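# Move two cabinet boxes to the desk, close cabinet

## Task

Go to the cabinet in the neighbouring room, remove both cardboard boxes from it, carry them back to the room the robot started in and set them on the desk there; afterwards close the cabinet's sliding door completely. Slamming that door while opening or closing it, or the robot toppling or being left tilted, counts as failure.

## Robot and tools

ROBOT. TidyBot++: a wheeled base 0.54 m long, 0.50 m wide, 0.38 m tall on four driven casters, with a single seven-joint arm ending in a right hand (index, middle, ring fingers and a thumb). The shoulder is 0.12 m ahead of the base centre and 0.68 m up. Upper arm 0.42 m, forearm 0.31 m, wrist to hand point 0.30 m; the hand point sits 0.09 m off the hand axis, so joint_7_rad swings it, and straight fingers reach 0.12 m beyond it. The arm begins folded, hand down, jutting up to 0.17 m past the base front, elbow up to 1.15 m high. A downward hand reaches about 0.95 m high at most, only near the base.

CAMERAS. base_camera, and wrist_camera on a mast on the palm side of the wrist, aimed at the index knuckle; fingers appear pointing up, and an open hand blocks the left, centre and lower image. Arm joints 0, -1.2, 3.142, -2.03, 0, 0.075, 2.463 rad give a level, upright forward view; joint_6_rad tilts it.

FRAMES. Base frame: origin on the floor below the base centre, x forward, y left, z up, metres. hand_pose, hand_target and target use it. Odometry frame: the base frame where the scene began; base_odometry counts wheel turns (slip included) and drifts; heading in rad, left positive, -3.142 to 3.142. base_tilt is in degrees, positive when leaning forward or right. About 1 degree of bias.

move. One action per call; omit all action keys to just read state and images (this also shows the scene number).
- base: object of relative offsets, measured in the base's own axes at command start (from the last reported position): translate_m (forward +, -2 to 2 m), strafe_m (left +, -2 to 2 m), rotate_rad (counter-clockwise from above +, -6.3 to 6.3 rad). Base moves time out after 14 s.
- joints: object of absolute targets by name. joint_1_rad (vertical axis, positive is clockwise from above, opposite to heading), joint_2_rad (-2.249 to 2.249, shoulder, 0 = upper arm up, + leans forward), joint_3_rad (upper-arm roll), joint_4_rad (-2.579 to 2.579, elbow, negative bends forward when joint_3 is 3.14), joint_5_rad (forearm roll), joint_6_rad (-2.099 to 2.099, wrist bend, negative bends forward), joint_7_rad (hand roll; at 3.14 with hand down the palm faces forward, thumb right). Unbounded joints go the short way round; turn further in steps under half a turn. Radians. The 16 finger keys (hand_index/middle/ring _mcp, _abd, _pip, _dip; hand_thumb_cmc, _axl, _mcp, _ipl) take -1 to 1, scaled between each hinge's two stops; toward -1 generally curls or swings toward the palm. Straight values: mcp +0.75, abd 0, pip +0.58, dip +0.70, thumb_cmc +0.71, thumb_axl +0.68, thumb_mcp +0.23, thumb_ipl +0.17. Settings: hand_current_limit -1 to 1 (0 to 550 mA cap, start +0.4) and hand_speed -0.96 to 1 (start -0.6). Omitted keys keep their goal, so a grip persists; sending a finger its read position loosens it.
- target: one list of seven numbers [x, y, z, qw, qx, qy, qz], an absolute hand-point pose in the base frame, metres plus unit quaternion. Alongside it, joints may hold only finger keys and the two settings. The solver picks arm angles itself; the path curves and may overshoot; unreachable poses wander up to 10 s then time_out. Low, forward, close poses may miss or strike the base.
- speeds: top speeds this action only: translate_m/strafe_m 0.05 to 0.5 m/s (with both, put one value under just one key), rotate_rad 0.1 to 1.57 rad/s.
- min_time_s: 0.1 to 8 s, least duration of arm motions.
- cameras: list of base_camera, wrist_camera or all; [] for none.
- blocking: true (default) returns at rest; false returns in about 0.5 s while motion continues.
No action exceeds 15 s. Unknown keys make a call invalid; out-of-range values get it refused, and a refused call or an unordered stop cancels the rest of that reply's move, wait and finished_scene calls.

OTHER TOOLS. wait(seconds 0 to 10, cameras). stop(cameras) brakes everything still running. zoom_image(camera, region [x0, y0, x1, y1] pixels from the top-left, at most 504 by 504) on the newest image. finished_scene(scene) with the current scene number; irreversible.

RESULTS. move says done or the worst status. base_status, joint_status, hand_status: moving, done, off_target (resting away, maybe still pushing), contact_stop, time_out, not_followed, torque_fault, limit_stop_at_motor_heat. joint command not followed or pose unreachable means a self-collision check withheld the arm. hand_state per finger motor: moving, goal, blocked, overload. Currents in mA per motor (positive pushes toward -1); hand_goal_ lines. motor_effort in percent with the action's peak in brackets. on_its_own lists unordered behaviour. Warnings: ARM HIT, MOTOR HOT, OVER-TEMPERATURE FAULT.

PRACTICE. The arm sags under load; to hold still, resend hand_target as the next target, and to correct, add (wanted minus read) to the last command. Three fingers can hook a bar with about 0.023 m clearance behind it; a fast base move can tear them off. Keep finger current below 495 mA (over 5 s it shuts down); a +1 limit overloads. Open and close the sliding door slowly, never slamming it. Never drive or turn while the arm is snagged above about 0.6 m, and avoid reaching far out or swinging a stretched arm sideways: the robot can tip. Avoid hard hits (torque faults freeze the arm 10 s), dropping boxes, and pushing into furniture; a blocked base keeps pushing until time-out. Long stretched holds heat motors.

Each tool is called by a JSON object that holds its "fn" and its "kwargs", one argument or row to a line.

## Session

{"fn": "move", "kwargs": {
  "cameras": ["all"]
}}

Scene clock: 0.00 s.
base_odometry: x=+0.000 y=+0.000 heading=+0.000
base_tilt: forward=+0.1 right=+0.4
base_status: not commanded
joint_positions: joint_1_rad=-0.009 joint_2_rad=-0.363 joint_3_rad=+3.092 joint_4_rad=-2.513 joint_5_rad=+0.044 joint_6_rad=-0.884 joint_7_rad=+3.149 hand_index_mcp=+0.753 hand_index_abd=+0.000 hand_index_pip=+0.577 hand_index_dip=+0.696 hand_middle_mcp=+0.753 hand_middle_abd=+0.000 hand_middle_pip=+0.577 hand_middle_dip=+0.696 hand_ring_mcp=+0.753 hand_ring_abd=+0.000 hand_ring_pip=+0.577 hand_ring_dip=+0.696 hand_thumb_cmc=+0.715 hand_thumb_axl=+0.677 hand_thumb_mcp=+0.223 hand_thumb_ipl=+0.168 hand_current_limit=+0.400 hand_speed=-0.600
joint_status: not commanded
hand_state: goal,goal,goal,goal,goal,goal,goal,goal,goal,goal,goal,goal,goal,goal,goal,goal
index_mcp_current_ma: 0
index_abd_current_ma: 0
index_pip_current_ma: 0
index_dip_current_ma: 0
middle_mcp_current_ma: 0
middle_abd_current_ma: 0
middle_pip_current_ma: 0
middle_dip_current_ma: 0
ring_mcp_current_ma: 0
ring_abd_current_ma: 0
ring_pip_current_ma: 0
ring_dip_current_ma: 0
thumb_cmc_current_ma: 1
thumb_axl_current_ma: 0
thumb_mcp_current_ma: -4
thumb_ipl_current_ma: 0
hand_goal_index_mcp: 0.754
hand_goal_index_abd: 0.000
hand_goal_index_pip: 0.576
hand_goal_index_dip: 0.696
hand_goal_middle_mcp: 0.754
hand_goal_middle_abd: 0.000
hand_goal_middle_pip: 0.576
hand_goal_middle_dip: 0.696
hand_goal_ring_mcp: 0.754
hand_goal_ring_abd: 0.000
hand_goal_ring_pip: 0.576
hand_goal_ring_dip: 0.696
hand_goal_thumb_cmc: 0.714
hand_goal_thumb_axl: 0.678
hand_goal_thumb_mcp: 0.226
hand_goal_thumb_ipl: 0.168
motor_effort: joint_1_rad=+0 joint_2_rad=-1 joint_3_rad=+1 joint_4_rad=+12 joint_5_rad=+0 joint_6_rad=+2 joint_7_rad=-1
hand_pose: x=+0.3510 y=-0.0169 z=+0.6136 quat_wxyz=(-0.056, -0.673, -0.737, -0.020) (m; base frame)
hand_target: x=+0.3501 y=-0.0169 z=+0.6128 quat_wxyz=(-0.055, -0.673, -0.737, -0.020) (m; base frame)
hand_status: not commanded
pictures: base_camera, wrist_camera
Images, in order (width x height): base_camera 644x364, wrist_camera 504x504.

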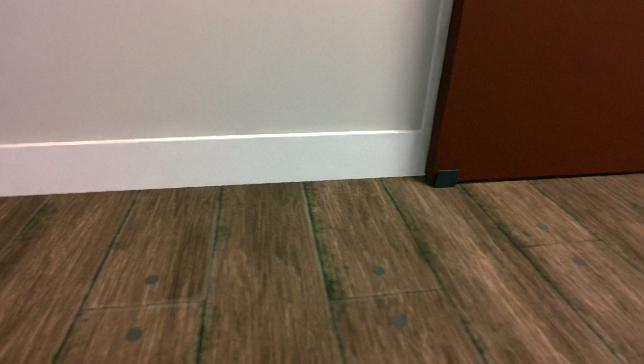

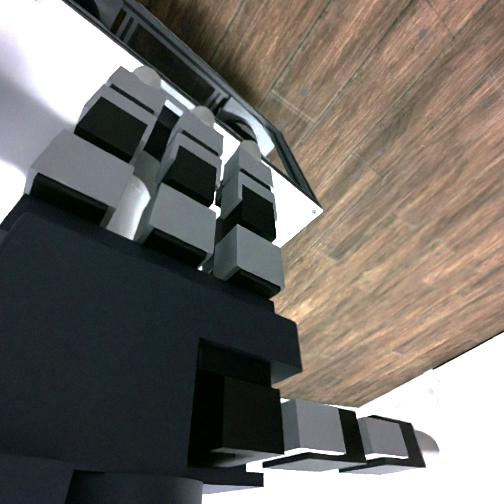

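{"fn": "move", "kwargs": {
  "joints": {"joint_1_rad":-0.1,"joint_2_rad":-1.2,"joint_3_rad":3.142,"joint_4_rad":-2.03,"joint_5_rad":-0.05,"joint_6_rad":-0.15,"joint_7_rad":2.39,"hand_index_mcp":1,"hand_middle_mcp":1,"hand_ring_mcp":1,"hand_index_abd":-0.62,"hand_middle_abd":-0.62,"hand_ring_abd":-0.62,"hand_thumb_mcp":0.9,"hand_thumb_ipl":0.9,"hand_current_limit":0.6,"hand_speed":-0.5},
  "min_time_s": 3,
  "cameras": ["all"]
}}

Scene clock: 6.83 s.
move: done
base_odometry: x=+0.000 y=+0.000 heading=+0.000
base_tilt: forward=+0.1 right=+0.4
base_status: not commanded
joint_positions: joint_1_rad=-0.083 joint_2_rad=-1.190 joint_3_rad=+3.122 joint_4_rad=-2.043 joint_5_rad=-0.001 joint_6_rad=-0.196 joint_7_rad=+2.463 hand_index_mcp=+1.000 hand_index_abd=-0.615 hand_index_pip=+0.577 hand_index_dip=+0.696 hand_middle_mcp=+1.000 hand_middle_abd=-0.615 hand_middle_pip=+0.577 hand_middle_dip=+0.696 hand_ring_mcp=+1.000 hand_ring_abd=-0.616 hand_ring_pip=+0.577 hand_ring_dip=+0.696 hand_thumb_cmc=+0.716 hand_thumb_axl=+0.677 hand_thumb_mcp=+0.897 hand_thumb_ipl=+0.898 hand_current_limit=+0.600 hand_speed=-0.500
joint_status: all done
hand_state: goal,goal,goal,goal,goal,goal,goal,goal,goal,goal,goal,goal,goal,goal,goal,goal
index_mcp_current_ma: 0
index_abd_current_ma: 4
index_pip_current_ma: 0
index_dip_current_ma: 0
middle_mcp_current_ma: 0
middle_abd_current_ma: 4
middle_pip_current_ma: 0
middle_dip_current_ma: 0
ring_mcp_current_ma: 0
ring_abd_current_ma: 3
ring_pip_current_ma: 0
ring_dip_current_ma: 0
thumb_cmc_current_ma: 1
thumb_axl_current_ma: -1
thumb_mcp_current_ma: -3
thumb_ipl_current_ma: -1
hand_goal_index_mcp: 1.000
hand_goal_index_abd: -0.620
hand_goal_index_pip: 0.576
hand_goal_index_dip: 0.696
hand_goal_middle_mcp: 1.000
hand_goal_middle_abd: -0.620
hand_goal_middle_pip: 0.576
hand_goal_middle_dip: 0.696
hand_goal_ring_mcp: 1.000
hand_goal_ring_abd: -0.620
hand_goal_ring_pip: 0.576
hand_goal_ring_dip: 0.696
hand_goal_thumb_cmc: 0.714
hand_goal_thumb_axl: 0.678
hand_goal_thumb_mcp: 0.900
hand_goal_thumb_ipl: 0.900
motor_effort: joint_1_rad=+0(1) joint_2_rad=+15(17) joint_3_rad=+2(3) joint_4_rad=+13(19) joint_5_rad=+0(1) joint_6_rad=+8(10) joint_7_rad=-1(2)
hand_pose: x=+0.2056 y=-0.0517 z=+1.2411 quat_wxyz=(-0.342, -0.438, -0.243, -0.795) (m; base frame)
hand_target: x=+0.1927 y=-0.0664 z=+1.2503 quat_wxyz=(-0.288, -0.425, -0.201, -0.834) (m; base frame)
hand_status: not commanded
pictures: base_camera, wrist_camera
Images, in order (width x height): base_camera 644x364, wrist_camera 504x504.

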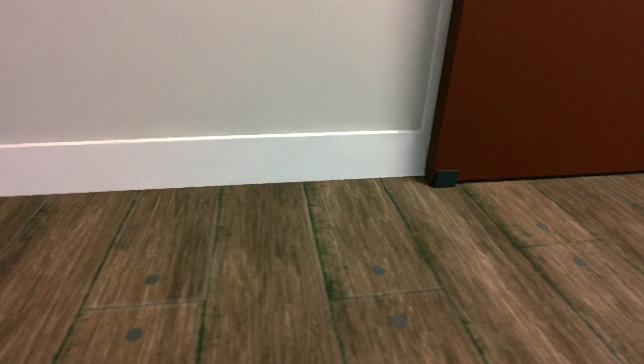

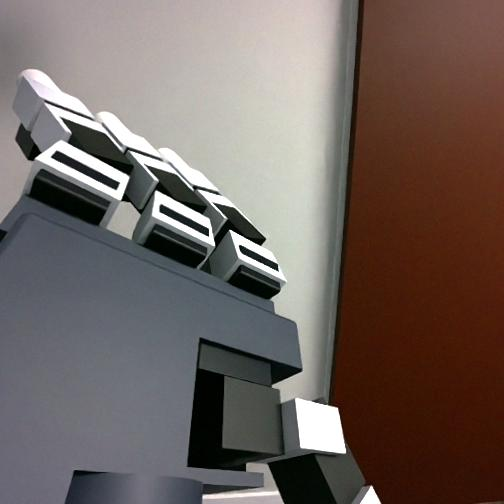

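{"fn": "move", "kwargs": {
  "base": {"rotate_rad":-1.2},
  "speeds": {"rotate_rad":0.8},
  "cameras": ["all"]
}}

{"fn": "move", "kwargs": {
  "base": {"rotate_rad":-1.2},
  "speeds": {"rotate_rad":0.8},
  "cameras": ["all"]
}}

{"fn": "move", "kwargs": {
  "base": {"rotate_rad":-1.2},
  "speeds": {"rotate_rad":0.8},
  "cameras": ["all"]
}}

{"fn": "move", "kwargs": {
  "base": {"rotate_rad":-1.2},
  "speeds": {"rotate_rad":0.8},
  "cameras": ["all"]
}}

Scene clock: 16.20 s.
move: done
base_odometry: x=+0.000 y=+0.000 heading=-1.199
base_tilt: forward=+0.1 right=+0.4
base_status: done
joint_positions: joint_1_rad=-0.087 joint_2_rad=-1.190 joint_3_rad=+3.123 joint_4_rad=-2.043 joint_5_rad=-0.002 joint_6_rad=-0.196 joint_7_rad=+2.461 hand_index_mcp=+1.000 hand_index_abd=-0.615 hand_index_pip=+0.577 hand_index_dip=+0.696 hand_middle_mcp=+1.000 hand_middle_abd=-0.615 hand_middle_pip=+0.577 hand_middle_dip=+0.696 hand_ring_mcp=+1.000 hand_ring_abd=-0.616 hand_ring_pip=+0.577 hand_ring_dip=+0.696 hand_thumb_cmc=+0.716 hand_thumb_axl=+0.677 hand_thumb_mcp=+0.897 hand_thumb_ipl=+0.898 hand_current_limit=+0.600 hand_speed=-0.500
joint_status: not commanded
hand_state: goal,goal,goal,goal,goal,goal,goal,goal,goal,goal,goal,goal,goal,goal,goal,goal
index_mcp_current_ma: 0
index_abd_current_ma: 4
index_pip_current_ma: 0
index_dip_current_ma: 0
middle_mcp_current_ma: 0
middle_abd_current_ma: 4
middle_pip_current_ma: 0
middle_dip_current_ma: 0
ring_mcp_current_ma: 0
ring_abd_current_ma: 3
ring_pip_current_ma: 0
ring_dip_current_ma: 0
thumb_cmc_current_ma: 1
thumb_axl_current_ma: -1
thumb_mcp_current_ma: -3
thumb_ipl_current_ma: -1
hand_goal_index_mcp: 1.000
hand_goal_index_abd: -0.620
hand_goal_index_pip: 0.576
hand_goal_index_dip: 0.696
hand_goal_middle_mcp: 1.000
hand_goal_middle_abd: -0.620
hand_goal_middle_pip: 0.576
hand_goal_middle_dip: 0.696
hand_goal_ring_mcp: 1.000
hand_goal_ring_abd: -0.620
hand_goal_ring_pip: 0.576
hand_goal_ring_dip: 0.696
hand_goal_thumb_cmc: 0.714
hand_goal_thumb_axl: 0.678
hand_goal_thumb_mcp: 0.900
hand_goal_thumb_ipl: 0.900
motor_effort: joint_1_rad=+0(1) joint_2_rad=+14(15) joint_3_rad=+2(2) joint_4_rad=+14(15) joint_5_rad=+0(1) joint_6_rad=+9(9) joint_7_rad=-1(1)
hand_pose: x=+0.2059 y=-0.0523 z=+1.2410 quat_wxyz=(-0.339, -0.438, -0.243, -0.796) (m; base frame)
hand_target: x=+0.1927 y=-0.0664 z=+1.2503 quat_wxyz=(-0.288, -0.425, -0.201, -0.834) (m; base frame)
hand_status: not commanded
pictures: base_camera, wrist_camera
Images, in order (width x height): base_camera 644x364, wrist_camera 504x504.

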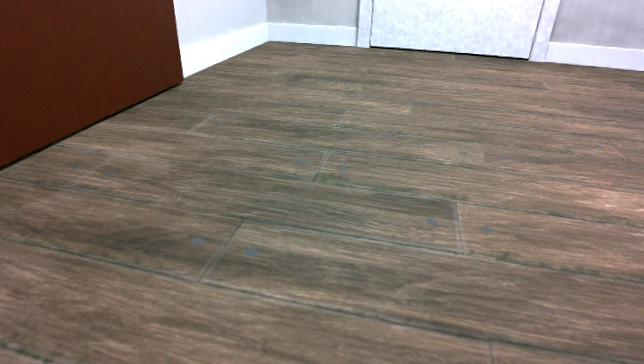

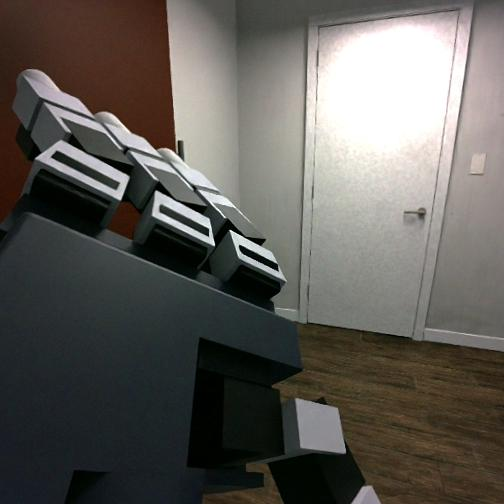

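Scene clock: 18.50 s.
move: done
base_odometry: x=+0.000 y=+0.000 heading=-2.399
base_tilt: forward=+0.2 right=+0.4
base_status: done
joint_positions: joint_1_rad=-0.088 joint_2_rad=-1.190 joint_3_rad=+3.123 joint_4_rad=-2.043 joint_5_rad=-0.002 joint_6_rad=-0.196 joint_7_rad=+2.461 hand_index_mcp=+1.000 hand_index_abd=-0.615 hand_index_pip=+0.577 hand_index_dip=+0.696 hand_middle_mcp=+1.000 hand_middle_abd=-0.615 hand_middle_pip=+0.577 hand_middle_dip=+0.696 hand_ring_mcp=+1.000 hand_ring_abd=-0.616 hand_ring_pip=+0.577 hand_ring_dip=+0.696 hand_thumb_cmc=+0.716 hand_thumb_axl=+0.677 hand_thumb_mcp=+0.897 hand_thumb_ipl=+0.898 hand_current_limit=+0.600 hand_speed=-0.500
joint_status: not commanded
hand_state: goal,goal,goal,goal,goal,goal,goal,goal,goal,goal,goal,goal,goal,goal,goal,goal
index_mcp_current_ma: 0
index_abd_current_ma: 4
index_pip_current_ma: 0
index_dip_current_ma: 0
middle_mcp_current_ma: 0
middle_abd_current_ma: 4
middle_pip_current_ma: 0
middle_dip_current_ma: 0
ring_mcp_current_ma: 0
ring_abd_current_ma: 3
ring_pip_current_ma: 0
ring_dip_current_ma: 0
thumb_cmc_current_ma: 1
thumb_axl_current_ma: -1
thumb_mcp_current_ma: -3
thumb_ipl_current_ma: -1
hand_goal_index_mcp: 1.000
hand_goal_index_abd: -0.620
hand_goal_index_pip: 0.576
hand_goal_index_dip: 0.696
hand_goal_middle_mcp: 1.000
hand_goal_middle_abd: -0.620
hand_goal_middle_pip: 0.576
hand_goal_middle_dip: 0.696
hand_goal_ring_mcp: 1.000
hand_goal_ring_abd: -0.620
hand_goal_ring_pip: 0.576
hand_goal_ring_dip: 0.696
hand_goal_thumb_cmc: 0.714
hand_goal_thumb_axl: 0.678
hand_goal_thumb_mcp: 0.900
hand_goal_thumb_ipl: 0.900
motor_effort: joint_1_rad=+0(1) joint_2_rad=+15(15) joint_3_rad=+2(2) joint_4_rad=+14(15) joint_5_rad=-1(1) joint_6_rad=+8(9) joint_7_rad=-1(1)
hand_pose: x=+0.2060 y=-0.0523 z=+1.2409 quat_wxyz=(-0.338, -0.438, -0.243, -0.797) (m; base frame)
hand_target: x=+0.1927 y=-0.0664 z=+1.2503 quat_wxyz=(-0.288, -0.425, -0.201, -0.834) (m; base frame)
hand_status: not commanded
pictures: base_camera, wrist_camera
Images, in order (width x height): base_camera 644x364, wrist_camera 504x504.

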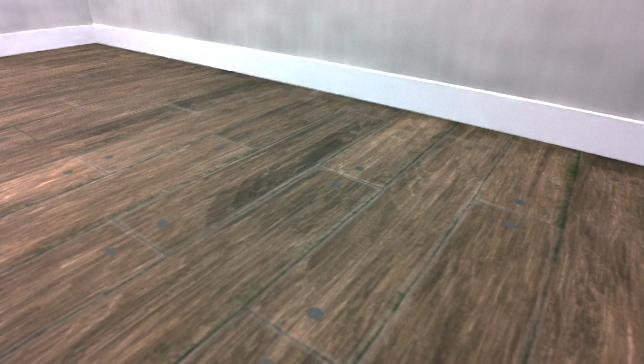

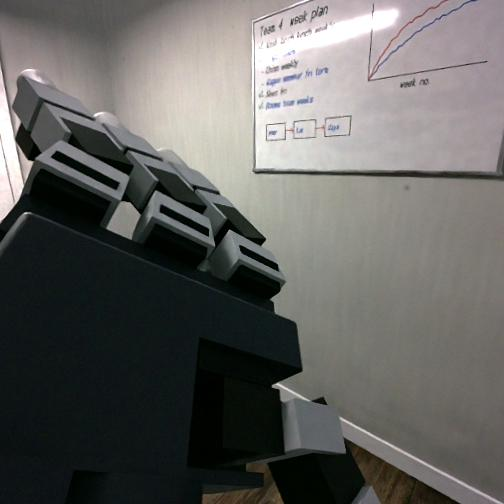

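Scene clock: 20.80 s.
move: done
base_odometry: x=+0.000 y=+0.000 heading=+2.685
base_tilt: forward=+0.2 right=+0.4
base_status: done
joint_positions: joint_1_rad=-0.089 joint_2_rad=-1.190 joint_3_rad=+3.124 joint_4_rad=-2.043 joint_5_rad=-0.002 joint_6_rad=-0.196 joint_7_rad=+2.461 hand_index_mcp=+1.000 hand_index_abd=-0.615 hand_index_pip=+0.577 hand_index_dip=+0.696 hand_middle_mcp=+1.000 hand_middle_abd=-0.615 hand_middle_pip=+0.577 hand_middle_dip=+0.696 hand_ring_mcp=+1.000 hand_ring_abd=-0.616 hand_ring_pip=+0.577 hand_ring_dip=+0.696 hand_thumb_cmc=+0.716 hand_thumb_axl=+0.677 hand_thumb_mcp=+0.897 hand_thumb_ipl=+0.898 hand_current_limit=+0.600 hand_speed=-0.500
joint_status: not commanded
hand_state: goal,goal,goal,goal,goal,goal,goal,goal,goal,goal,goal,goal,goal,goal,goal,goal
index_mcp_current_ma: 0
index_abd_current_ma: 4
index_pip_current_ma: 0
index_dip_current_ma: 0
middle_mcp_current_ma: 0
middle_abd_current_ma: 4
middle_pip_current_ma: 0
middle_dip_current_ma: 0
ring_mcp_current_ma: 0
ring_abd_current_ma: 3
ring_pip_current_ma: 0
ring_dip_current_ma: 0
thumb_cmc_current_ma: 1
thumb_axl_current_ma: -1
thumb_mcp_current_ma: -3
thumb_ipl_current_ma: -1
hand_goal_index_mcp: 1.000
hand_goal_index_abd: -0.620
hand_goal_index_pip: 0.576
hand_goal_index_dip: 0.696
hand_goal_middle_mcp: 1.000
hand_goal_middle_abd: -0.620
hand_goal_middle_pip: 0.576
hand_goal_middle_dip: 0.696
hand_goal_ring_mcp: 1.000
hand_goal_ring_abd: -0.620
hand_goal_ring_pip: 0.576
hand_goal_ring_dip: 0.696
hand_goal_thumb_cmc: 0.714
hand_goal_thumb_axl: 0.678
hand_goal_thumb_mcp: 0.900
hand_goal_thumb_ipl: 0.900
motor_effort: joint_1_rad=+0(1) joint_2_rad=+15(15) joint_3_rad=+2(3) joint_4_rad=+13(14) joint_5_rad=+0(1) joint_6_rad=+9(9) joint_7_rad=-1(1)
hand_pose: x=+0.2060 y=-0.0524 z=+1.2409 quat_wxyz=(-0.338, -0.438, -0.243, -0.797) (m; base frame)
hand_target: x=+0.1927 y=-0.0664 z=+1.2503 quat_wxyz=(-0.288, -0.425, -0.201, -0.834) (m; base frame)
hand_status: not commanded
pictures: base_camera, wrist_camera
Images, in order (width x height): base_camera 644x364, wrist_camera 504x504.

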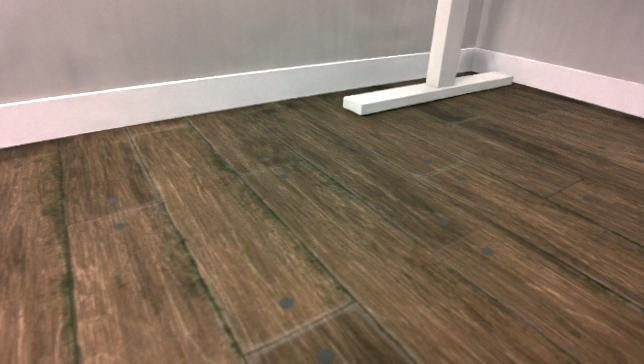

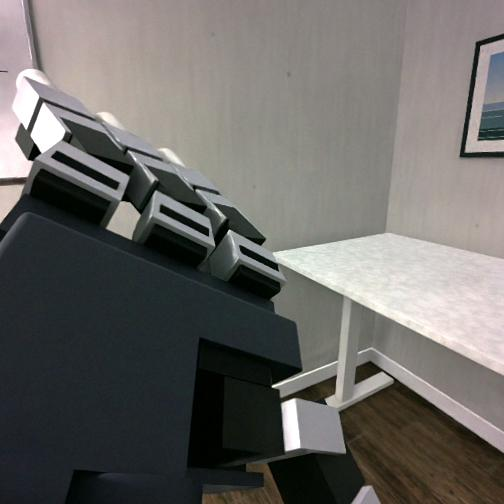

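Scene clock: 23.10 s.
move: done
base_odometry: x=+0.000 y=+0.000 heading=+1.486
base_tilt: forward=+0.1 right=+0.4
base_status: done
joint_positions: joint_1_rad=-0.090 joint_2_rad=-1.190 joint_3_rad=+3.124 joint_4_rad=-2.043 joint_5_rad=-0.002 joint_6_rad=-0.196 joint_7_rad=+2.461 hand_index_mcp=+1.000 hand_index_abd=-0.615 hand_index_pip=+0.577 hand_index_dip=+0.696 hand_middle_mcp=+1.000 hand_middle_abd=-0.615 hand_middle_pip=+0.577 hand_middle_dip=+0.696 hand_ring_mcp=+1.000 hand_ring_abd=-0.616 hand_ring_pip=+0.577 hand_ring_dip=+0.696 hand_thumb_cmc=+0.716 hand_thumb_axl=+0.677 hand_thumb_mcp=+0.897 hand_thumb_ipl=+0.898 hand_current_limit=+0.600 hand_speed=-0.500
joint_status: not commanded
hand_state: goal,goal,goal,goal,goal,goal,goal,goal,goal,goal,goal,goal,goal,goal,goal,goal
index_mcp_current_ma: 0
index_abd_current_ma: 4
index_pip_current_ma: 0
index_dip_current_ma: 0
middle_mcp_current_ma: 0
middle_abd_current_ma: 4
middle_pip_current_ma: 0
middle_dip_current_ma: 0
ring_mcp_current_ma: 0
ring_abd_current_ma: 3
ring_pip_current_ma: 0
ring_dip_current_ma: 0
thumb_cmc_current_ma: 1
thumb_axl_current_ma: -1
thumb_mcp_current_ma: -3
thumb_ipl_current_ma: -1
hand_goal_index_mcp: 1.000
hand_goal_index_abd: -0.620
hand_goal_index_pip: 0.576
hand_goal_index_dip: 0.696
hand_goal_middle_mcp: 1.000
hand_goal_middle_abd: -0.620
hand_goal_middle_pip: 0.576
hand_goal_middle_dip: 0.696
hand_goal_ring_mcp: 1.000
hand_goal_ring_abd: -0.620
hand_goal_ring_pip: 0.576
hand_goal_ring_dip: 0.696
hand_goal_thumb_cmc: 0.714
hand_goal_thumb_axl: 0.678
hand_goal_thumb_mcp: 0.900
hand_goal_thumb_ipl: 0.900
motor_effort: joint_1_rad=+0(1) joint_2_rad=+15(15) joint_3_rad=+2(2) joint_4_rad=+14(15) joint_5_rad=+0(1) joint_6_rad=+8(9) joint_7_rad=-1(1)
hand_pose: x=+0.2061 y=-0.0524 z=+1.2409 quat_wxyz=(-0.338, -0.438, -0.243, -0.797) (m; base frame)
hand_target: x=+0.1927 y=-0.0664 z=+1.2503 quat_wxyz=(-0.288, -0.425, -0.201, -0.834) (m; base frame)
hand_status: not commanded
pictures: base_camera, wrist_camera
Images, in order (width x height): base_camera 644x364, wrist_camera 504x504.

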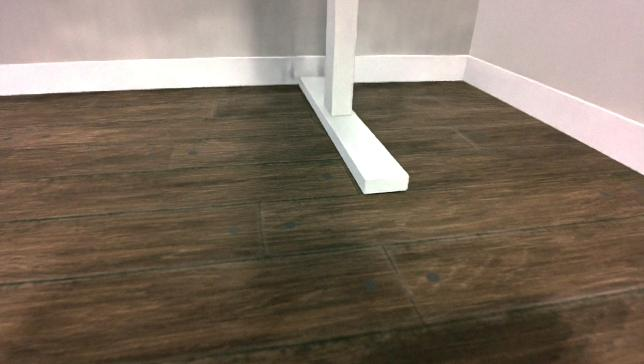

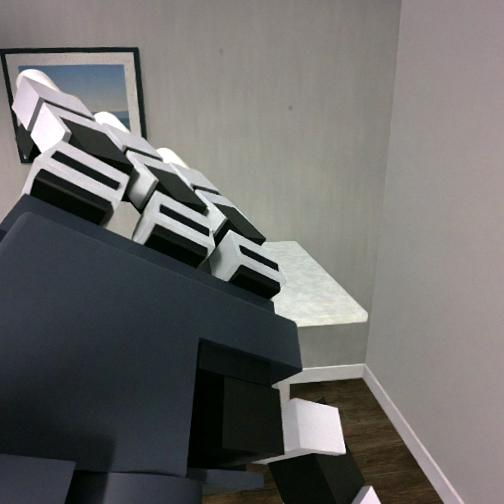

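{"fn": "move", "kwargs": {
  "base": {"rotate_rad":-1.371},
  "speeds": {"rotate_rad":0.8}
}}

{"fn": "move", "kwargs": {
  "base": {"strafe_m":-0.95,"translate_m":-0.1},
  "speeds": {"strafe_m":0.3},
  "cameras": ["all"]
}}

Scene clock: 37.37 s.
move: done
base_odometry: x=+0.000 y=+0.000 heading=+0.116
base_tilt: forward=+0.2 right=+0.4
base_status: done
joint_positions: joint_1_rad=-0.090 joint_2_rad=-1.190 joint_3_rad=+3.124 joint_4_rad=-2.043 joint_5_rad=-0.002 joint_6_rad=-0.196 joint_7_rad=+2.461 hand_index_mcp=+1.000 hand_index_abd=-0.615 hand_index_pip=+0.577 hand_index_dip=+0.696 hand_middle_mcp=+1.000 hand_middle_abd=-0.615 hand_middle_pip=+0.577 hand_middle_dip=+0.696 hand_ring_mcp=+1.000 hand_ring_abd=-0.616 hand_ring_pip=+0.577 hand_ring_dip=+0.696 hand_thumb_cmc=+0.716 hand_thumb_axl=+0.677 hand_thumb_mcp=+0.897 hand_thumb_ipl=+0.898 hand_current_limit=+0.600 hand_speed=-0.500
joint_status: not commanded
hand_state: goal,goal,goal,goal,goal,goal,goal,goal,goal,goal,goal,goal,goal,goal,goal,goal
index_mcp_current_ma: 0
index_abd_current_ma: 4
index_pip_current_ma: 0
index_dip_current_ma: 0
middle_mcp_current_ma: 0
middle_abd_current_ma: 4
middle_pip_current_ma: 0
middle_dip_current_ma: 0
ring_mcp_current_ma: 0
ring_abd_current_ma: 3
ring_pip_current_ma: 0
ring_dip_current_ma: 0
thumb_cmc_current_ma: 1
thumb_axl_current_ma: -1
thumb_mcp_current_ma: -3
thumb_ipl_current_ma: -1
hand_goal_index_mcp: 1.000
hand_goal_index_abd: -0.620
hand_goal_index_pip: 0.576
hand_goal_index_dip: 0.696
hand_goal_middle_mcp: 1.000
hand_goal_middle_abd: -0.620
hand_goal_middle_pip: 0.576
hand_goal_middle_dip: 0.696
hand_goal_ring_mcp: 1.000
hand_goal_ring_abd: -0.620
hand_goal_ring_pip: 0.576
hand_goal_ring_dip: 0.696
hand_goal_thumb_cmc: 0.714
hand_goal_thumb_axl: 0.678
hand_goal_thumb_mcp: 0.900
hand_goal_thumb_ipl: 0.900
motor_effort: joint_1_rad=+0(1) joint_2_rad=+15(15) joint_3_rad=+1(3) joint_4_rad=+13(15) joint_5_rad=+0(0) joint_6_rad=+9(9) joint_7_rad=-1(1)
hand_pose: x=+0.2061 y=-0.0524 z=+1.2409 quat_wxyz=(-0.337, -0.438, -0.243, -0.797) (m; base frame)
hand_target: x=+0.1927 y=-0.0664 z=+1.2503 quat_wxyz=(-0.288, -0.425, -0.201, -0.834) (m; base frame)
hand_status: not commanded
pictures: none

Scene clock: 41.50 s.
move: done
base_odometry: x=+0.010 y=-0.955 heading=+0.115
base_tilt: forward=+0.1 right=+0.5
base_status: done
joint_positions: joint_1_rad=-0.092 joint_2_rad=-1.190 joint_3_rad=+3.130 joint_4_rad=-2.043 joint_5_rad=-0.003 joint_6_rad=-0.196 joint_7_rad=+2.461 hand_index_mcp=+1.000 hand_index_abd=-0.615 hand_index_pip=+0.577 hand_index_dip=+0.696 hand_middle_mcp=+1.000 hand_middle_abd=-0.615 hand_middle_pip=+0.577 hand_middle_dip=+0.696 hand_ring_mcp=+1.000 hand_ring_abd=-0.616 hand_ring_pip=+0.577 hand_ring_dip=+0.696 hand_thumb_cmc=+0.716 hand_thumb_axl=+0.677 hand_thumb_mcp=+0.897 hand_thumb_ipl=+0.898 hand_current_limit=+0.600 hand_speed=-0.500
joint_status: not commanded
hand_state: goal,goal,goal,goal,goal,goal,goal,goal,goal,goal,goal,goal,goal,goal,goal,goal
index_mcp_current_ma: 0
index_abd_current_ma: 4
index_pip_current_ma: 0
index_dip_current_ma: 0
middle_mcp_current_ma: 0
middle_abd_current_ma: 4
middle_pip_current_ma: 0
middle_dip_current_ma: 0
ring_mcp_current_ma: 0
ring_abd_current_ma: 3
ring_pip_current_ma: 0
ring_dip_current_ma: 0
thumb_cmc_current_ma: 1
thumb_axl_current_ma: -1
thumb_mcp_current_ma: -3
thumb_ipl_current_ma: -1
hand_goal_index_mcp: 1.000
hand_goal_index_abd: -0.620
hand_goal_index_pip: 0.576
hand_goal_index_dip: 0.696
hand_goal_middle_mcp: 1.000
hand_goal_middle_abd: -0.620
hand_goal_middle_pip: 0.576
hand_goal_middle_dip: 0.696
hand_goal_ring_mcp: 1.000
hand_goal_ring_abd: -0.620
hand_goal_ring_pip: 0.576
hand_goal_ring_dip: 0.696
hand_goal_thumb_cmc: 0.714
hand_goal_thumb_axl: 0.678
hand_goal_thumb_mcp: 0.900
hand_goal_thumb_ipl: 0.900
motor_effort: joint_1_rad=+1(2) joint_2_rad=+14(15) joint_3_rad=+1(3) joint_4_rad=+13(15) joint_5_rad=+0(1) joint_6_rad=+8(9) joint_7_rad=-1(1)
hand_pose: x=+0.2064 y=-0.0557 z=+1.2406 quat_wxyz=(-0.336, -0.439, -0.241, -0.798) (m; base frame)
hand_target: x=+0.1927 y=-0.0664 z=+1.2503 quat_wxyz=(-0.288, -0.425, -0.201, -0.834) (m; base frame)
hand_status: not commanded
pictures: base_camera, wrist_camera
Images, in order (width x height): base_camera 644x364, wrist_camera 504x504.

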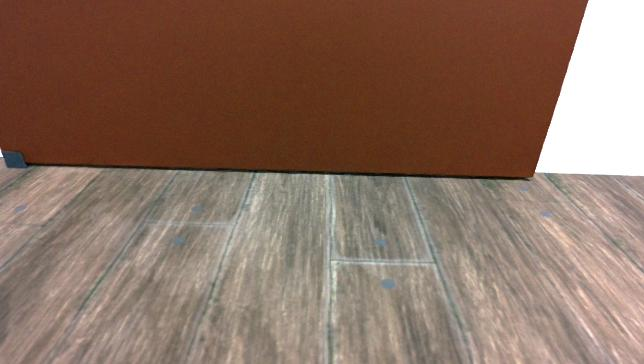

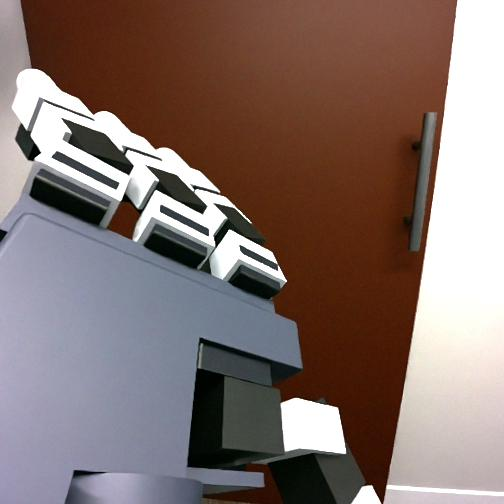

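{"fn": "move", "kwargs": {
  "base": {"rotate_rad":-0.025,"strafe_m":-0.47},
  "speeds": {"strafe_m":0.25},
  "joints": {"joint_1_rad":0.0,"joint_2_rad":-0.69,"joint_3_rad":3.135,"joint_4_rad":-1.70,"joint_5_rad":-0.05,"joint_6_rad":-0.50,"joint_7_rad":-0.07,"hand_index_abd":0,"hand_middle_abd":0,"hand_ring_abd":0,"hand_index_mcp":-0.483,"hand_middle_mcp":-0.483,"hand_ring_mcp":-0.483,"hand_index_pip":-0.07,"hand_middle_pip":-0.07,"hand_ring_pip":-0.07,"hand_thumb_cmc":-0.571},
  "min_time_s": 4,
  "cameras": ["all"]
}}

Scene clock: 68.77 s.
move: done
base_odometry: x=+0.064 y=-1.422 heading=+0.089
base_tilt: forward=+0.1 right=+0.5
base_status: done
joint_positions: joint_1_rad=-0.017 joint_2_rad=-0.698 joint_3_rad=+3.131 joint_4_rad=-1.722 joint_5_rad=-0.004 joint_6_rad=-0.449 joint_7_rad=+0.001 hand_index_mcp=-0.484 hand_index_abd=+0.001 hand_index_pip=-0.069 hand_index_dip=+0.696 hand_middle_mcp=-0.484 hand_middle_abd=+0.000 hand_middle_pip=-0.069 hand_middle_dip=+0.696 hand_ring_mcp=-0.485 hand_ring_abd=+0.000 hand_ring_pip=-0.069 hand_ring_dip=+0.696 hand_thumb_cmc=-0.568 hand_thumb_axl=+0.677 hand_thumb_mcp=+0.899 hand_thumb_ipl=+0.898 hand_current_limit=+0.600 hand_speed=-0.500
joint_status: all done
hand_state: goal,goal,goal,goal,goal,goal,goal,goal,goal,goal,goal,goal,goal,goal,goal,goal
index_mcp_current_ma: -2
index_abd_current_ma: 0
index_pip_current_ma: 0
index_dip_current_ma: 0
middle_mcp_current_ma: -2
middle_abd_current_ma: 0
middle_pip_current_ma: 0
middle_dip_current_ma: 0
ring_mcp_current_ma: -2
ring_abd_current_ma: 0
ring_pip_current_ma: 0
ring_dip_current_ma: 0
thumb_cmc_current_ma: 2
thumb_axl_current_ma: -1
thumb_mcp_current_ma: -1
thumb_ipl_current_ma: -1
hand_goal_index_mcp: -0.482
hand_goal_index_abd: 0.000
hand_goal_index_pip: -0.070
hand_goal_index_dip: 0.696
hand_goal_middle_mcp: -0.482
hand_goal_middle_abd: 0.000
hand_goal_middle_pip: -0.070
hand_goal_middle_dip: 0.696
hand_goal_ring_mcp: -0.482
hand_goal_ring_abd: 0.000
hand_goal_ring_pip: -0.070
hand_goal_ring_dip: 0.696
hand_goal_thumb_cmc: -0.570
hand_goal_thumb_axl: 0.678
hand_goal_thumb_mcp: 0.900
hand_goal_thumb_ipl: 0.900
motor_effort: joint_1_rad=+0(2) joint_2_rad=+4(15) joint_3_rad=+1(5) joint_4_rad=+15(17) joint_5_rad=+0(2) joint_6_rad=+9(10) joint_7_rad=-1(2)
hand_pose: x=+0.4246 y=+0.0353 z=+1.1125 quat_wxyz=(+0.530, -0.482, +0.467, -0.518) (m; base frame)
hand_target: x=+0.4221 y=+0.0441 z=+1.1100 quat_wxyz=(+0.549, -0.465, +0.503, -0.478) (m; base frame)
hand_status: not commanded
pictures: base_camera, wrist_camera
Images, in order (width x height): base_camera 644x364, wrist_camera 504x504.

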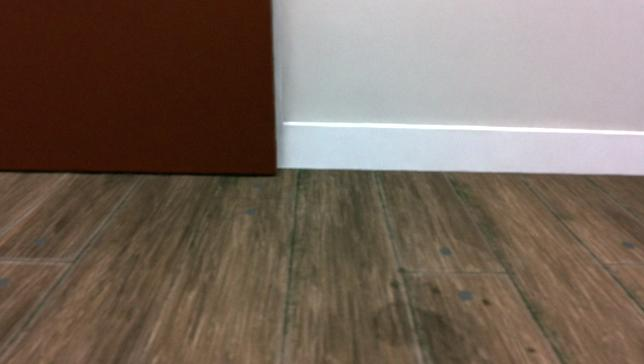

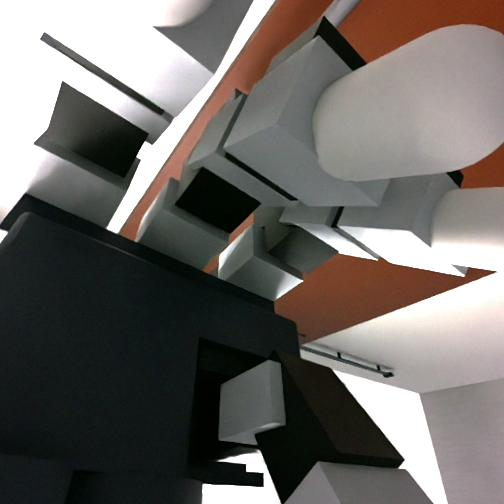

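{"fn": "move", "kwargs": {
  "base": {"translate_m":0.38},
  "speeds": {"translate_m":0.15},
  "cameras": ["all"]
}}

{"fn": "zoom_image", "kwargs": {
  "camera": "wrist_camera",
  "region": [180, 0, 504, 324]
}}

Scene clock: 76.47 s.
move: done
base_odometry: x=+0.443 y=-1.389 heading=+0.089
base_tilt: forward=+0.2 right=+0.4
base_status: done
joint_positions: joint_1_rad=-0.017 joint_2_rad=-0.689 joint_3_rad=+3.131 joint_4_rad=-1.719 joint_5_rad=-0.004 joint_6_rad=-0.450 joint_7_rad=+0.001 hand_index_mcp=-0.484 hand_index_abd=+0.001 hand_index_pip=-0.069 hand_index_dip=+0.696 hand_middle_mcp=-0.484 hand_middle_abd=+0.000 hand_middle_pip=-0.069 hand_middle_dip=+0.696 hand_ring_mcp=-0.485 hand_ring_abd=+0.000 hand_ring_pip=-0.069 hand_ring_dip=+0.696 hand_thumb_cmc=-0.568 hand_thumb_axl=+0.677 hand_thumb_mcp=+0.899 hand_thumb_ipl=+0.898 hand_current_limit=+0.600 hand_speed=-0.500
joint_status: not commanded
hand_state: goal,goal,goal,goal,goal,goal,goal,goal,goal,goal,goal,goal,goal,goal,goal,goal
index_mcp_current_ma: -2
index_abd_current_ma: 0
index_pip_current_ma: 0
index_dip_current_ma: 0
middle_mcp_current_ma: -2
middle_abd_current_ma: 0
middle_pip_current_ma: 0
middle_dip_current_ma: 0
ring_mcp_current_ma: -2
ring_abd_current_ma: 0
ring_pip_current_ma: 0
ring_dip_current_ma: 0
thumb_cmc_current_ma: 2
thumb_axl_current_ma: -1
thumb_mcp_current_ma: -1
thumb_ipl_current_ma: -1
hand_goal_index_mcp: -0.482
hand_goal_index_abd: 0.000
hand_goal_index_pip: -0.070
hand_goal_index_dip: 0.696
hand_goal_middle_mcp: -0.482
hand_goal_middle_abd: 0.000
hand_goal_middle_pip: -0.070
hand_goal_middle_dip: 0.696
hand_goal_ring_mcp: -0.482
hand_goal_ring_abd: 0.000
hand_goal_ring_pip: -0.070
hand_goal_ring_dip: 0.696
hand_goal_thumb_cmc: -0.570
hand_goal_thumb_axl: 0.678
hand_goal_thumb_mcp: 0.900
hand_goal_thumb_ipl: 0.900
motor_effort: joint_1_rad=+0(1) joint_2_rad=+4(7) joint_3_rad=+1(2) joint_4_rad=+15(17) joint_5_rad=+0(0) joint_6_rad=+10(10) joint_7_rad=-1(1)
hand_pose: x=+0.4282 y=+0.0353 z=+1.1106 quat_wxyz=(+0.528, -0.484, +0.469, -0.516) (m; base frame)
hand_target: x=+0.4221 y=+0.0441 z=+1.1100 quat_wxyz=(+0.549, -0.465, +0.503, -0.478) (m; base frame)
hand_status: not commanded
pictures: base_camera, wrist_camera
Images, in order (width x height): base_camera 644x364, wrist_camera 504x504.

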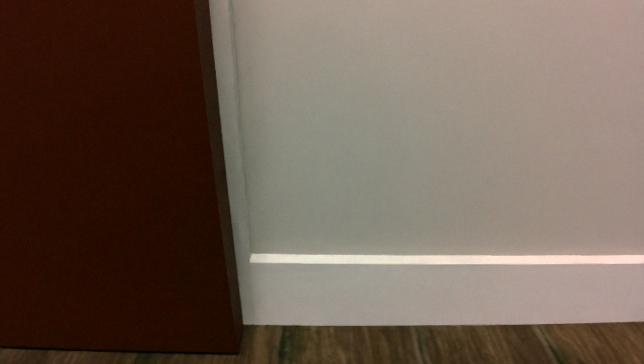

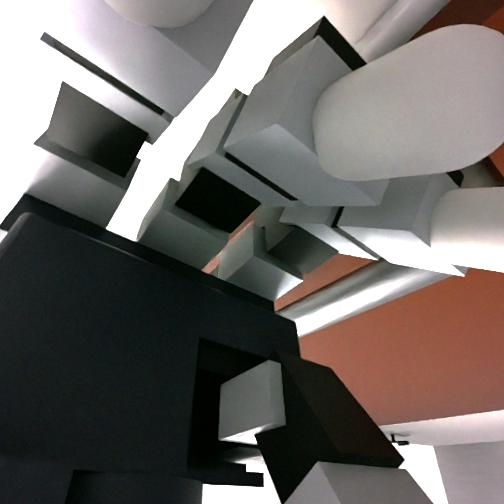

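Scaled by 1.556 from the camera's 504x504 image, which has a finer 720x720 frame.

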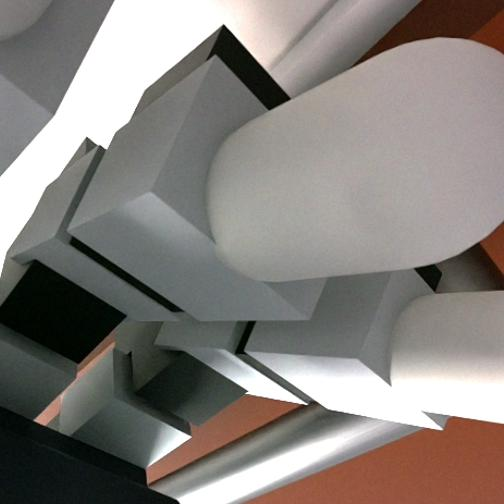

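{"fn": "move", "kwargs": {
  "base": {"strafe_m":0.2},
  "speeds": {"strafe_m":0.12},
  "cameras": ["all"]
}}

Scene clock: 83.03 s.
move: done
base_odometry: x=+0.425 y=-1.190 heading=+0.089
base_tilt: forward=+0.1 right=+0.5
base_status: done
joint_positions: joint_1_rad=+0.062 joint_2_rad=-0.694 joint_3_rad=+3.250 joint_4_rad=-1.717 joint_5_rad=+0.025 joint_6_rad=-0.460 joint_7_rad=+0.001 hand_index_mcp=-0.504 hand_index_abd=-0.080 hand_index_pip=-0.066 hand_index_dip=+0.696 hand_middle_mcp=-0.484 hand_middle_abd=+0.001 hand_middle_pip=-0.069 hand_middle_dip=+0.696 hand_ring_mcp=-0.484 hand_ring_abd=+0.001 hand_ring_pip=-0.069 hand_ring_dip=+0.696 hand_thumb_cmc=-0.568 hand_thumb_axl=+0.677 hand_thumb_mcp=+0.899 hand_thumb_ipl=+0.898 hand_current_limit=+0.600 hand_speed=-0.500
joint_status: not commanded
hand_state: blocked,blocked,goal,goal,goal,goal,goal,goal,goal,goal,goal,goal,goal,goal,goal,goal
index_mcp_current_ma: -40
index_abd_current_ma: -189
index_pip_current_ma: 4
index_dip_current_ma: 0
middle_mcp_current_ma: -2
middle_abd_current_ma: 0
middle_pip_current_ma: 0
middle_dip_current_ma: 0
ring_mcp_current_ma: -2
ring_abd_current_ma: 0
ring_pip_current_ma: 0
ring_dip_current_ma: 0
thumb_cmc_current_ma: 1
thumb_axl_current_ma: -1
thumb_mcp_current_ma: -1
thumb_ipl_current_ma: -1
hand_goal_index_mcp: -0.482
hand_goal_index_abd: 0.000
hand_goal_index_pip: -0.070
hand_goal_index_dip: 0.696
hand_goal_middle_mcp: -0.482
hand_goal_middle_abd: 0.000
hand_goal_middle_pip: -0.070
hand_goal_middle_dip: 0.696
hand_goal_ring_mcp: -0.482
hand_goal_ring_abd: 0.000
hand_goal_ring_pip: -0.070
hand_goal_ring_dip: 0.696
hand_goal_thumb_cmc: -0.570
hand_goal_thumb_axl: 0.678
hand_goal_thumb_mcp: 0.900
hand_goal_thumb_ipl: 0.900
motor_effort: joint_1_rad=-8(16) joint_2_rad=+7(7) joint_3_rad=-16(32) joint_4_rad=+15(17) joint_5_rad=-11(20) joint_6_rad=+10(12) joint_7_rad=-4(7)
hand_pose: x=+0.4238 y=-0.0557 z=+1.1103 quat_wxyz=(+0.490, -0.426, +0.526, -0.550) (m; base frame)
hand_target: x=+0.4221 y=+0.0441 z=+1.1100 quat_wxyz=(+0.549, -0.465, +0.503, -0.478) (m; base frame)
hand_status: not commanded
pictures: base_camera, wrist_camera
Images, in order (width x height): base_camera 644x364, wrist_camera 504x504.

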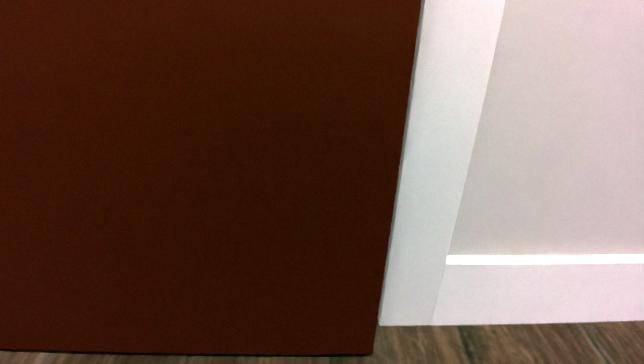

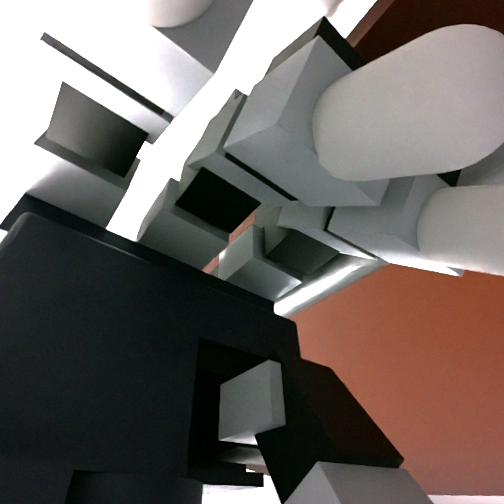

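{"fn": "move", "kwargs": {
  "base": {"strafe_m":0.3},
  "speeds": {"strafe_m":0.12},
  "cameras": ["all"]
}}

Scene clock: 89.00 s.
move: done
base_odometry: x=+0.399 y=-0.891 heading=+0.090
base_tilt: forward=+0.1 right=+0.5
base_status: done
joint_positions: joint_1_rad=+0.073 joint_2_rad=-0.698 joint_3_rad=+3.268 joint_4_rad=-1.715 joint_5_rad=+0.039 joint_6_rad=-0.464 joint_7_rad=+0.001 hand_index_mcp=-0.516 hand_index_abd=-0.080 hand_index_pip=-0.058 hand_index_dip=+0.696 hand_middle_mcp=-0.484 hand_middle_abd=+0.001 hand_middle_pip=-0.069 hand_middle_dip=+0.696 hand_ring_mcp=-0.484 hand_ring_abd=+0.001 hand_ring_pip=-0.069 hand_ring_dip=+0.696 hand_thumb_cmc=-0.568 hand_thumb_axl=+0.677 hand_thumb_mcp=+0.899 hand_thumb_ipl=+0.898 hand_current_limit=+0.600 hand_speed=-0.500
joint_status: not commanded
hand_state: blocked,blocked,goal,goal,goal,goal,goal,goal,goal,goal,goal,goal,goal,goal,goal,goal
index_mcp_current_ma: -77
index_abd_current_ma: -189
index_pip_current_ma: 17
index_dip_current_ma: 0
middle_mcp_current_ma: -2
middle_abd_current_ma: 0
middle_pip_current_ma: 0
middle_dip_current_ma: 0
ring_mcp_current_ma: -2
ring_abd_current_ma: 0
ring_pip_current_ma: 0
ring_dip_current_ma: 0
thumb_cmc_current_ma: 1
thumb_axl_current_ma: -1
thumb_mcp_current_ma: -1
thumb_ipl_current_ma: -1
hand_goal_index_mcp: -0.482
hand_goal_index_abd: 0.000
hand_goal_index_pip: -0.070
hand_goal_index_dip: 0.696
hand_goal_middle_mcp: -0.482
hand_goal_middle_abd: 0.000
hand_goal_middle_pip: -0.070
hand_goal_middle_dip: 0.696
hand_goal_ring_mcp: -0.482
hand_goal_ring_abd: 0.000
hand_goal_ring_pip: -0.070
hand_goal_ring_dip: 0.696
hand_goal_thumb_cmc: -0.570
hand_goal_thumb_axl: 0.678
hand_goal_thumb_mcp: 0.900
hand_goal_thumb_ipl: 0.900
motor_effort: joint_1_rad=-10(17) joint_2_rad=+8(8) joint_3_rad=-20(33) joint_4_rad=+16(17) joint_5_rad=-13(21) joint_6_rad=+12(13) joint_7_rad=-5(7)
hand_pose: x=+0.4195 y=-0.0710 z=+1.1104 quat_wxyz=(+0.481, -0.417, +0.533, -0.557) (m; base frame)
hand_target: x=+0.4221 y=+0.0441 z=+1.1100 quat_wxyz=(+0.549, -0.465, +0.503, -0.478) (m; base frame)
hand_status: not commanded
pictures: base_camera, wrist_camera
Images, in order (width x height): base_camera 644x364, wrist_camera 504x504.

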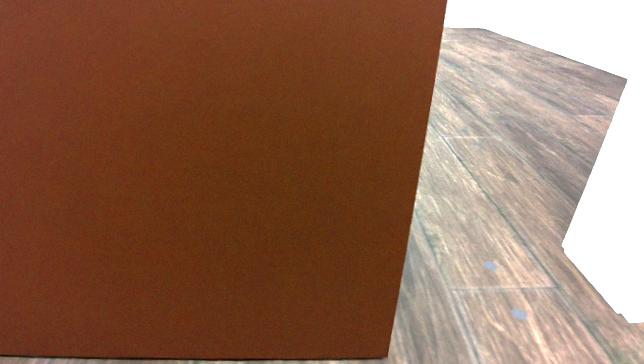

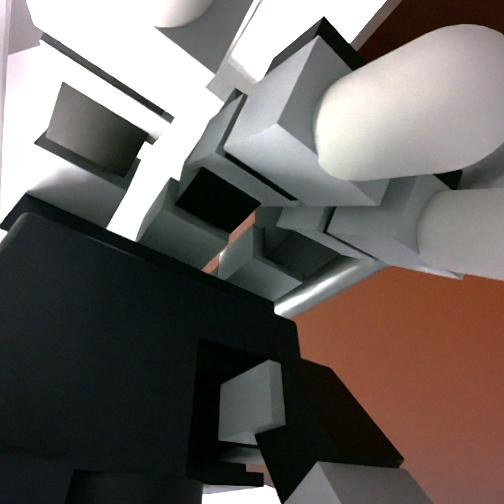

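{"fn": "move", "kwargs": {
  "base": {"strafe_m":0.3},
  "speeds": {"strafe_m":0.12},
  "cameras": ["all"]
}}

Scene clock: 94.87 s.
move: done
base_odometry: x=+0.372 y=-0.593 heading=+0.089
base_tilt: forward=+0.1 right=+0.4
base_status: done
joint_positions: joint_1_rad=+0.075 joint_2_rad=-0.706 joint_3_rad=+3.274 joint_4_rad=-1.714 joint_5_rad=+0.047 joint_6_rad=-0.472 joint_7_rad=+0.001 hand_index_mcp=-0.528 hand_index_abd=-0.081 hand_index_pip=-0.052 hand_index_dip=+0.696 hand_middle_mcp=-0.484 hand_middle_abd=+0.001 hand_middle_pip=-0.069 hand_middle_dip=+0.696 hand_ring_mcp=-0.484 hand_ring_abd=+0.001 hand_ring_pip=-0.069 hand_ring_dip=+0.696 hand_thumb_cmc=-0.568 hand_thumb_axl=+0.677 hand_thumb_mcp=+0.899 hand_thumb_ipl=+0.898 hand_current_limit=+0.600 hand_speed=-0.500
joint_status: not commanded
hand_state: blocked,blocked,goal,goal,goal,goal,goal,goal,goal,goal,goal,goal,goal,goal,goal,goal
index_mcp_current_ma: -116
index_abd_current_ma: -192
index_pip_current_ma: 30
index_dip_current_ma: 0
middle_mcp_current_ma: -2
middle_abd_current_ma: 0
middle_pip_current_ma: 0
middle_dip_current_ma: 0
ring_mcp_current_ma: -2
ring_abd_current_ma: 0
ring_pip_current_ma: 0
ring_dip_current_ma: 0
thumb_cmc_current_ma: 1
thumb_axl_current_ma: -1
thumb_mcp_current_ma: -1
thumb_ipl_current_ma: -1
hand_goal_index_mcp: -0.482
hand_goal_index_abd: 0.000
hand_goal_index_pip: -0.070
hand_goal_index_dip: 0.696
hand_goal_middle_mcp: -0.482
hand_goal_middle_abd: 0.000
hand_goal_middle_pip: -0.070
hand_goal_middle_dip: 0.696
hand_goal_ring_mcp: -0.482
hand_goal_ring_abd: 0.000
hand_goal_ring_pip: -0.070
hand_goal_ring_dip: 0.696
hand_goal_thumb_cmc: -0.570
hand_goal_thumb_axl: 0.678
hand_goal_thumb_mcp: 0.900
hand_goal_thumb_ipl: 0.900
motor_effort: joint_1_rad=-10(17) joint_2_rad=+9(10) joint_3_rad=-21(33) joint_4_rad=+15(17) joint_5_rad=-13(22) joint_6_rad=+11(14) joint_7_rad=-5(7)
hand_pose: x=+0.4146 y=-0.0755 z=+1.1114 quat_wxyz=(+0.478, -0.415, +0.534, -0.561) (m; base frame)
hand_target: x=+0.4221 y=+0.0441 z=+1.1100 quat_wxyz=(+0.549, -0.465, +0.503, -0.478) (m; base frame)
hand_status: not commanded
pictures: base_camera, wrist_camera
Images, in order (width x height): base_camera 644x364, wrist_camera 504x504.

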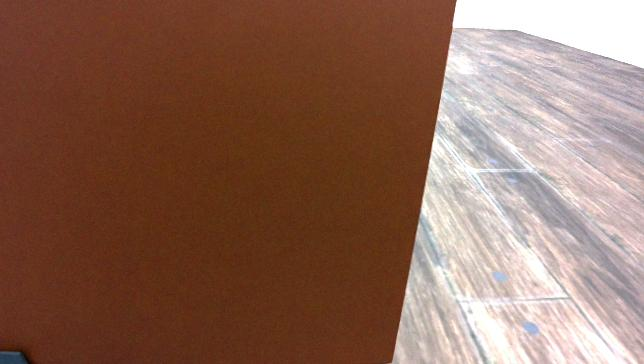

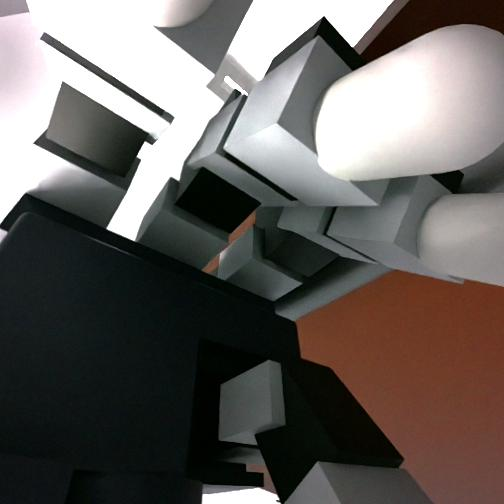

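{"fn": "move", "kwargs": {
  "base": {"strafe_m":0.25},
  "speeds": {"strafe_m":0.12},
  "cameras": ["all"]
}}

Scene clock: 101.80 s.
move: done
base_odometry: x=+0.350 y=-0.344 heading=+0.089
base_tilt: forward=+0.1 right=+0.4
base_status: done
joint_positions: joint_1_rad=+0.075 joint_2_rad=-0.713 joint_3_rad=+3.277 joint_4_rad=-1.711 joint_5_rad=+0.053 joint_6_rad=-0.478 joint_7_rad=+0.001 hand_index_mcp=-0.542 hand_index_abd=-0.085 hand_index_pip=-0.051 hand_index_dip=+0.696 hand_middle_mcp=-0.484 hand_middle_abd=+0.001 hand_middle_pip=-0.069 hand_middle_dip=+0.696 hand_ring_mcp=-0.484 hand_ring_abd=+0.001 hand_ring_pip=-0.069 hand_ring_dip=+0.696 hand_thumb_cmc=-0.568 hand_thumb_axl=+0.677 hand_thumb_mcp=+0.899 hand_thumb_ipl=+0.898 hand_current_limit=+0.600 hand_speed=-0.500
joint_status: not commanded
hand_state: blocked,blocked,goal,goal,goal,goal,goal,goal,goal,goal,goal,goal,goal,goal,goal,goal
index_mcp_current_ma: -165
index_abd_current_ma: -205
index_pip_current_ma: 32
index_dip_current_ma: 0
middle_mcp_current_ma: -2
middle_abd_current_ma: 0
middle_pip_current_ma: 0
middle_dip_current_ma: 0
ring_mcp_current_ma: -2
ring_abd_current_ma: 0
ring_pip_current_ma: 0
ring_dip_current_ma: 0
thumb_cmc_current_ma: 1
thumb_axl_current_ma: -1
thumb_mcp_current_ma: -1
thumb_ipl_current_ma: -1
hand_goal_index_mcp: -0.482
hand_goal_index_abd: 0.000
hand_goal_index_pip: -0.070
hand_goal_index_dip: 0.696
hand_goal_middle_mcp: -0.482
hand_goal_middle_abd: 0.000
hand_goal_middle_pip: -0.070
hand_goal_middle_dip: 0.696
hand_goal_ring_mcp: -0.482
hand_goal_ring_abd: 0.000
hand_goal_ring_pip: -0.070
hand_goal_ring_dip: 0.696
hand_goal_thumb_cmc: -0.570
hand_goal_thumb_axl: 0.678
hand_goal_thumb_mcp: 0.900
hand_goal_thumb_ipl: 0.900
motor_effort: joint_1_rad=-10(18) joint_2_rad=+10(12) joint_3_rad=-20(34) joint_4_rad=+14(17) joint_5_rad=-13(22) joint_6_rad=+10(16) joint_7_rad=-4(7)
hand_pose: x=+0.4104 y=-0.0783 z=+1.1129 quat_wxyz=(+0.477, -0.413, +0.534, -0.563) (m; base frame)
hand_target: x=+0.4221 y=+0.0441 z=+1.1100 quat_wxyz=(+0.549, -0.465, +0.503, -0.478) (m; base frame)
hand_status: not commanded
pictures: base_camera, wrist_camera
Images, in order (width x height): base_camera 644x364, wrist_camera 504x504.

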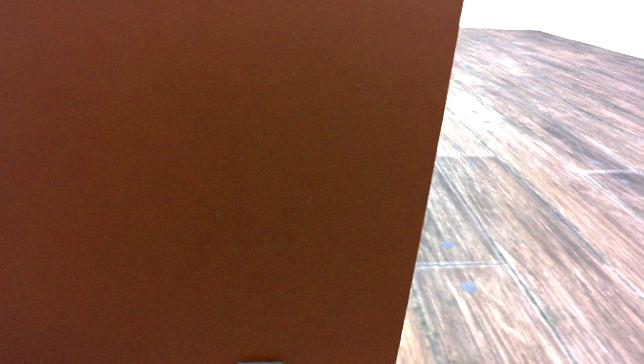

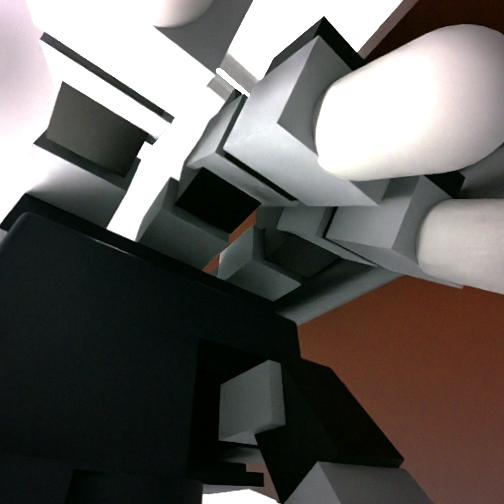

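{"fn": "move", "kwargs": {
  "base": {"strafe_m":0.09},
  "speeds": {"strafe_m":0.1},
  "cameras": ["all"]
}}

Scene clock: 107.03 s.
move: done
base_odometry: x=+0.342 y=-0.255 heading=+0.088
base_tilt: forward=+0.1 right=+0.5
base_status: done
joint_positions: joint_1_rad=+0.075 joint_2_rad=-0.716 joint_3_rad=+3.281 joint_4_rad=-1.709 joint_5_rad=+0.056 joint_6_rad=-0.480 joint_7_rad=+0.001 hand_index_mcp=-0.538 hand_index_abd=-0.092 hand_index_pip=-0.056 hand_index_dip=+0.696 hand_middle_mcp=-0.484 hand_middle_abd=+0.001 hand_middle_pip=-0.069 hand_middle_dip=+0.696 hand_ring_mcp=-0.484 hand_ring_abd=+0.001 hand_ring_pip=-0.069 hand_ring_dip=+0.696 hand_thumb_cmc=-0.568 hand_thumb_axl=+0.677 hand_thumb_mcp=+0.899 hand_thumb_ipl=+0.898 hand_current_limit=+0.600 hand_speed=-0.500
joint_status: not commanded
hand_state: blocked,blocked,goal,goal,goal,goal,goal,goal,goal,goal,goal,goal,goal,goal,goal,goal
index_mcp_current_ma: -150
index_abd_current_ma: -229
index_pip_current_ma: 21
index_dip_current_ma: 0
middle_mcp_current_ma: -2
middle_abd_current_ma: 0
middle_pip_current_ma: 0
middle_dip_current_ma: 0
ring_mcp_current_ma: -2
ring_abd_current_ma: 0
ring_pip_current_ma: 0
ring_dip_current_ma: 0
thumb_cmc_current_ma: 1
thumb_axl_current_ma: -1
thumb_mcp_current_ma: -1
thumb_ipl_current_ma: -1
hand_goal_index_mcp: -0.482
hand_goal_index_abd: 0.000
hand_goal_index_pip: -0.070
hand_goal_index_dip: 0.696
hand_goal_middle_mcp: -0.482
hand_goal_middle_abd: 0.000
hand_goal_middle_pip: -0.070
hand_goal_middle_dip: 0.696
hand_goal_ring_mcp: -0.482
hand_goal_ring_abd: 0.000
hand_goal_ring_pip: -0.070
hand_goal_ring_dip: 0.696
hand_goal_thumb_cmc: -0.570
hand_goal_thumb_axl: 0.678
hand_goal_thumb_mcp: 0.900
hand_goal_thumb_ipl: 0.900
motor_effort: joint_1_rad=-11(17) joint_2_rad=+10(12) joint_3_rad=-23(33) joint_4_rad=+13(16) joint_5_rad=-14(22) joint_6_rad=+11(14) joint_7_rad=-4(7)
hand_pose: x=+0.4086 y=-0.0804 z=+1.1140 quat_wxyz=(+0.476, -0.411, +0.534, -0.565) (m; base frame)
hand_target: x=+0.4221 y=+0.0441 z=+1.1100 quat_wxyz=(+0.549, -0.465, +0.503, -0.478) (m; base frame)
hand_status: not commanded
pictures: base_camera, wrist_camera
Images, in order (width x height): base_camera 644x364, wrist_camera 504x504.

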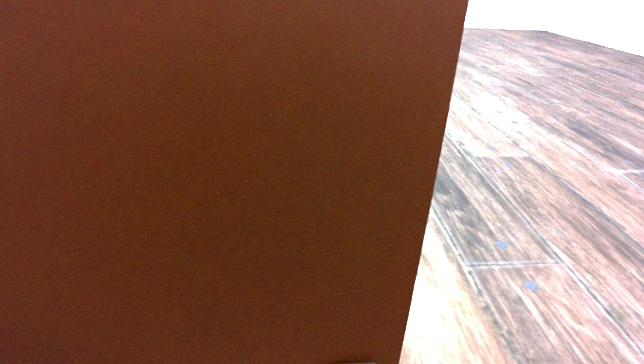

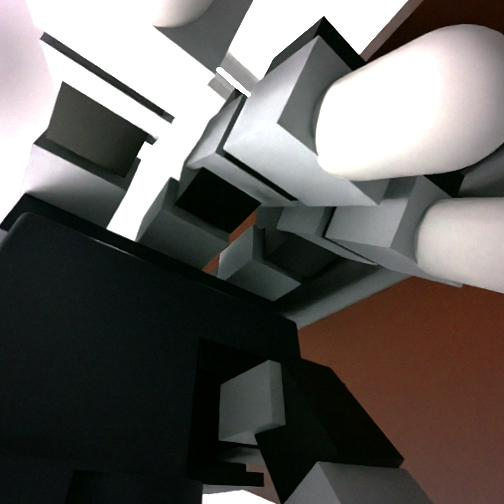

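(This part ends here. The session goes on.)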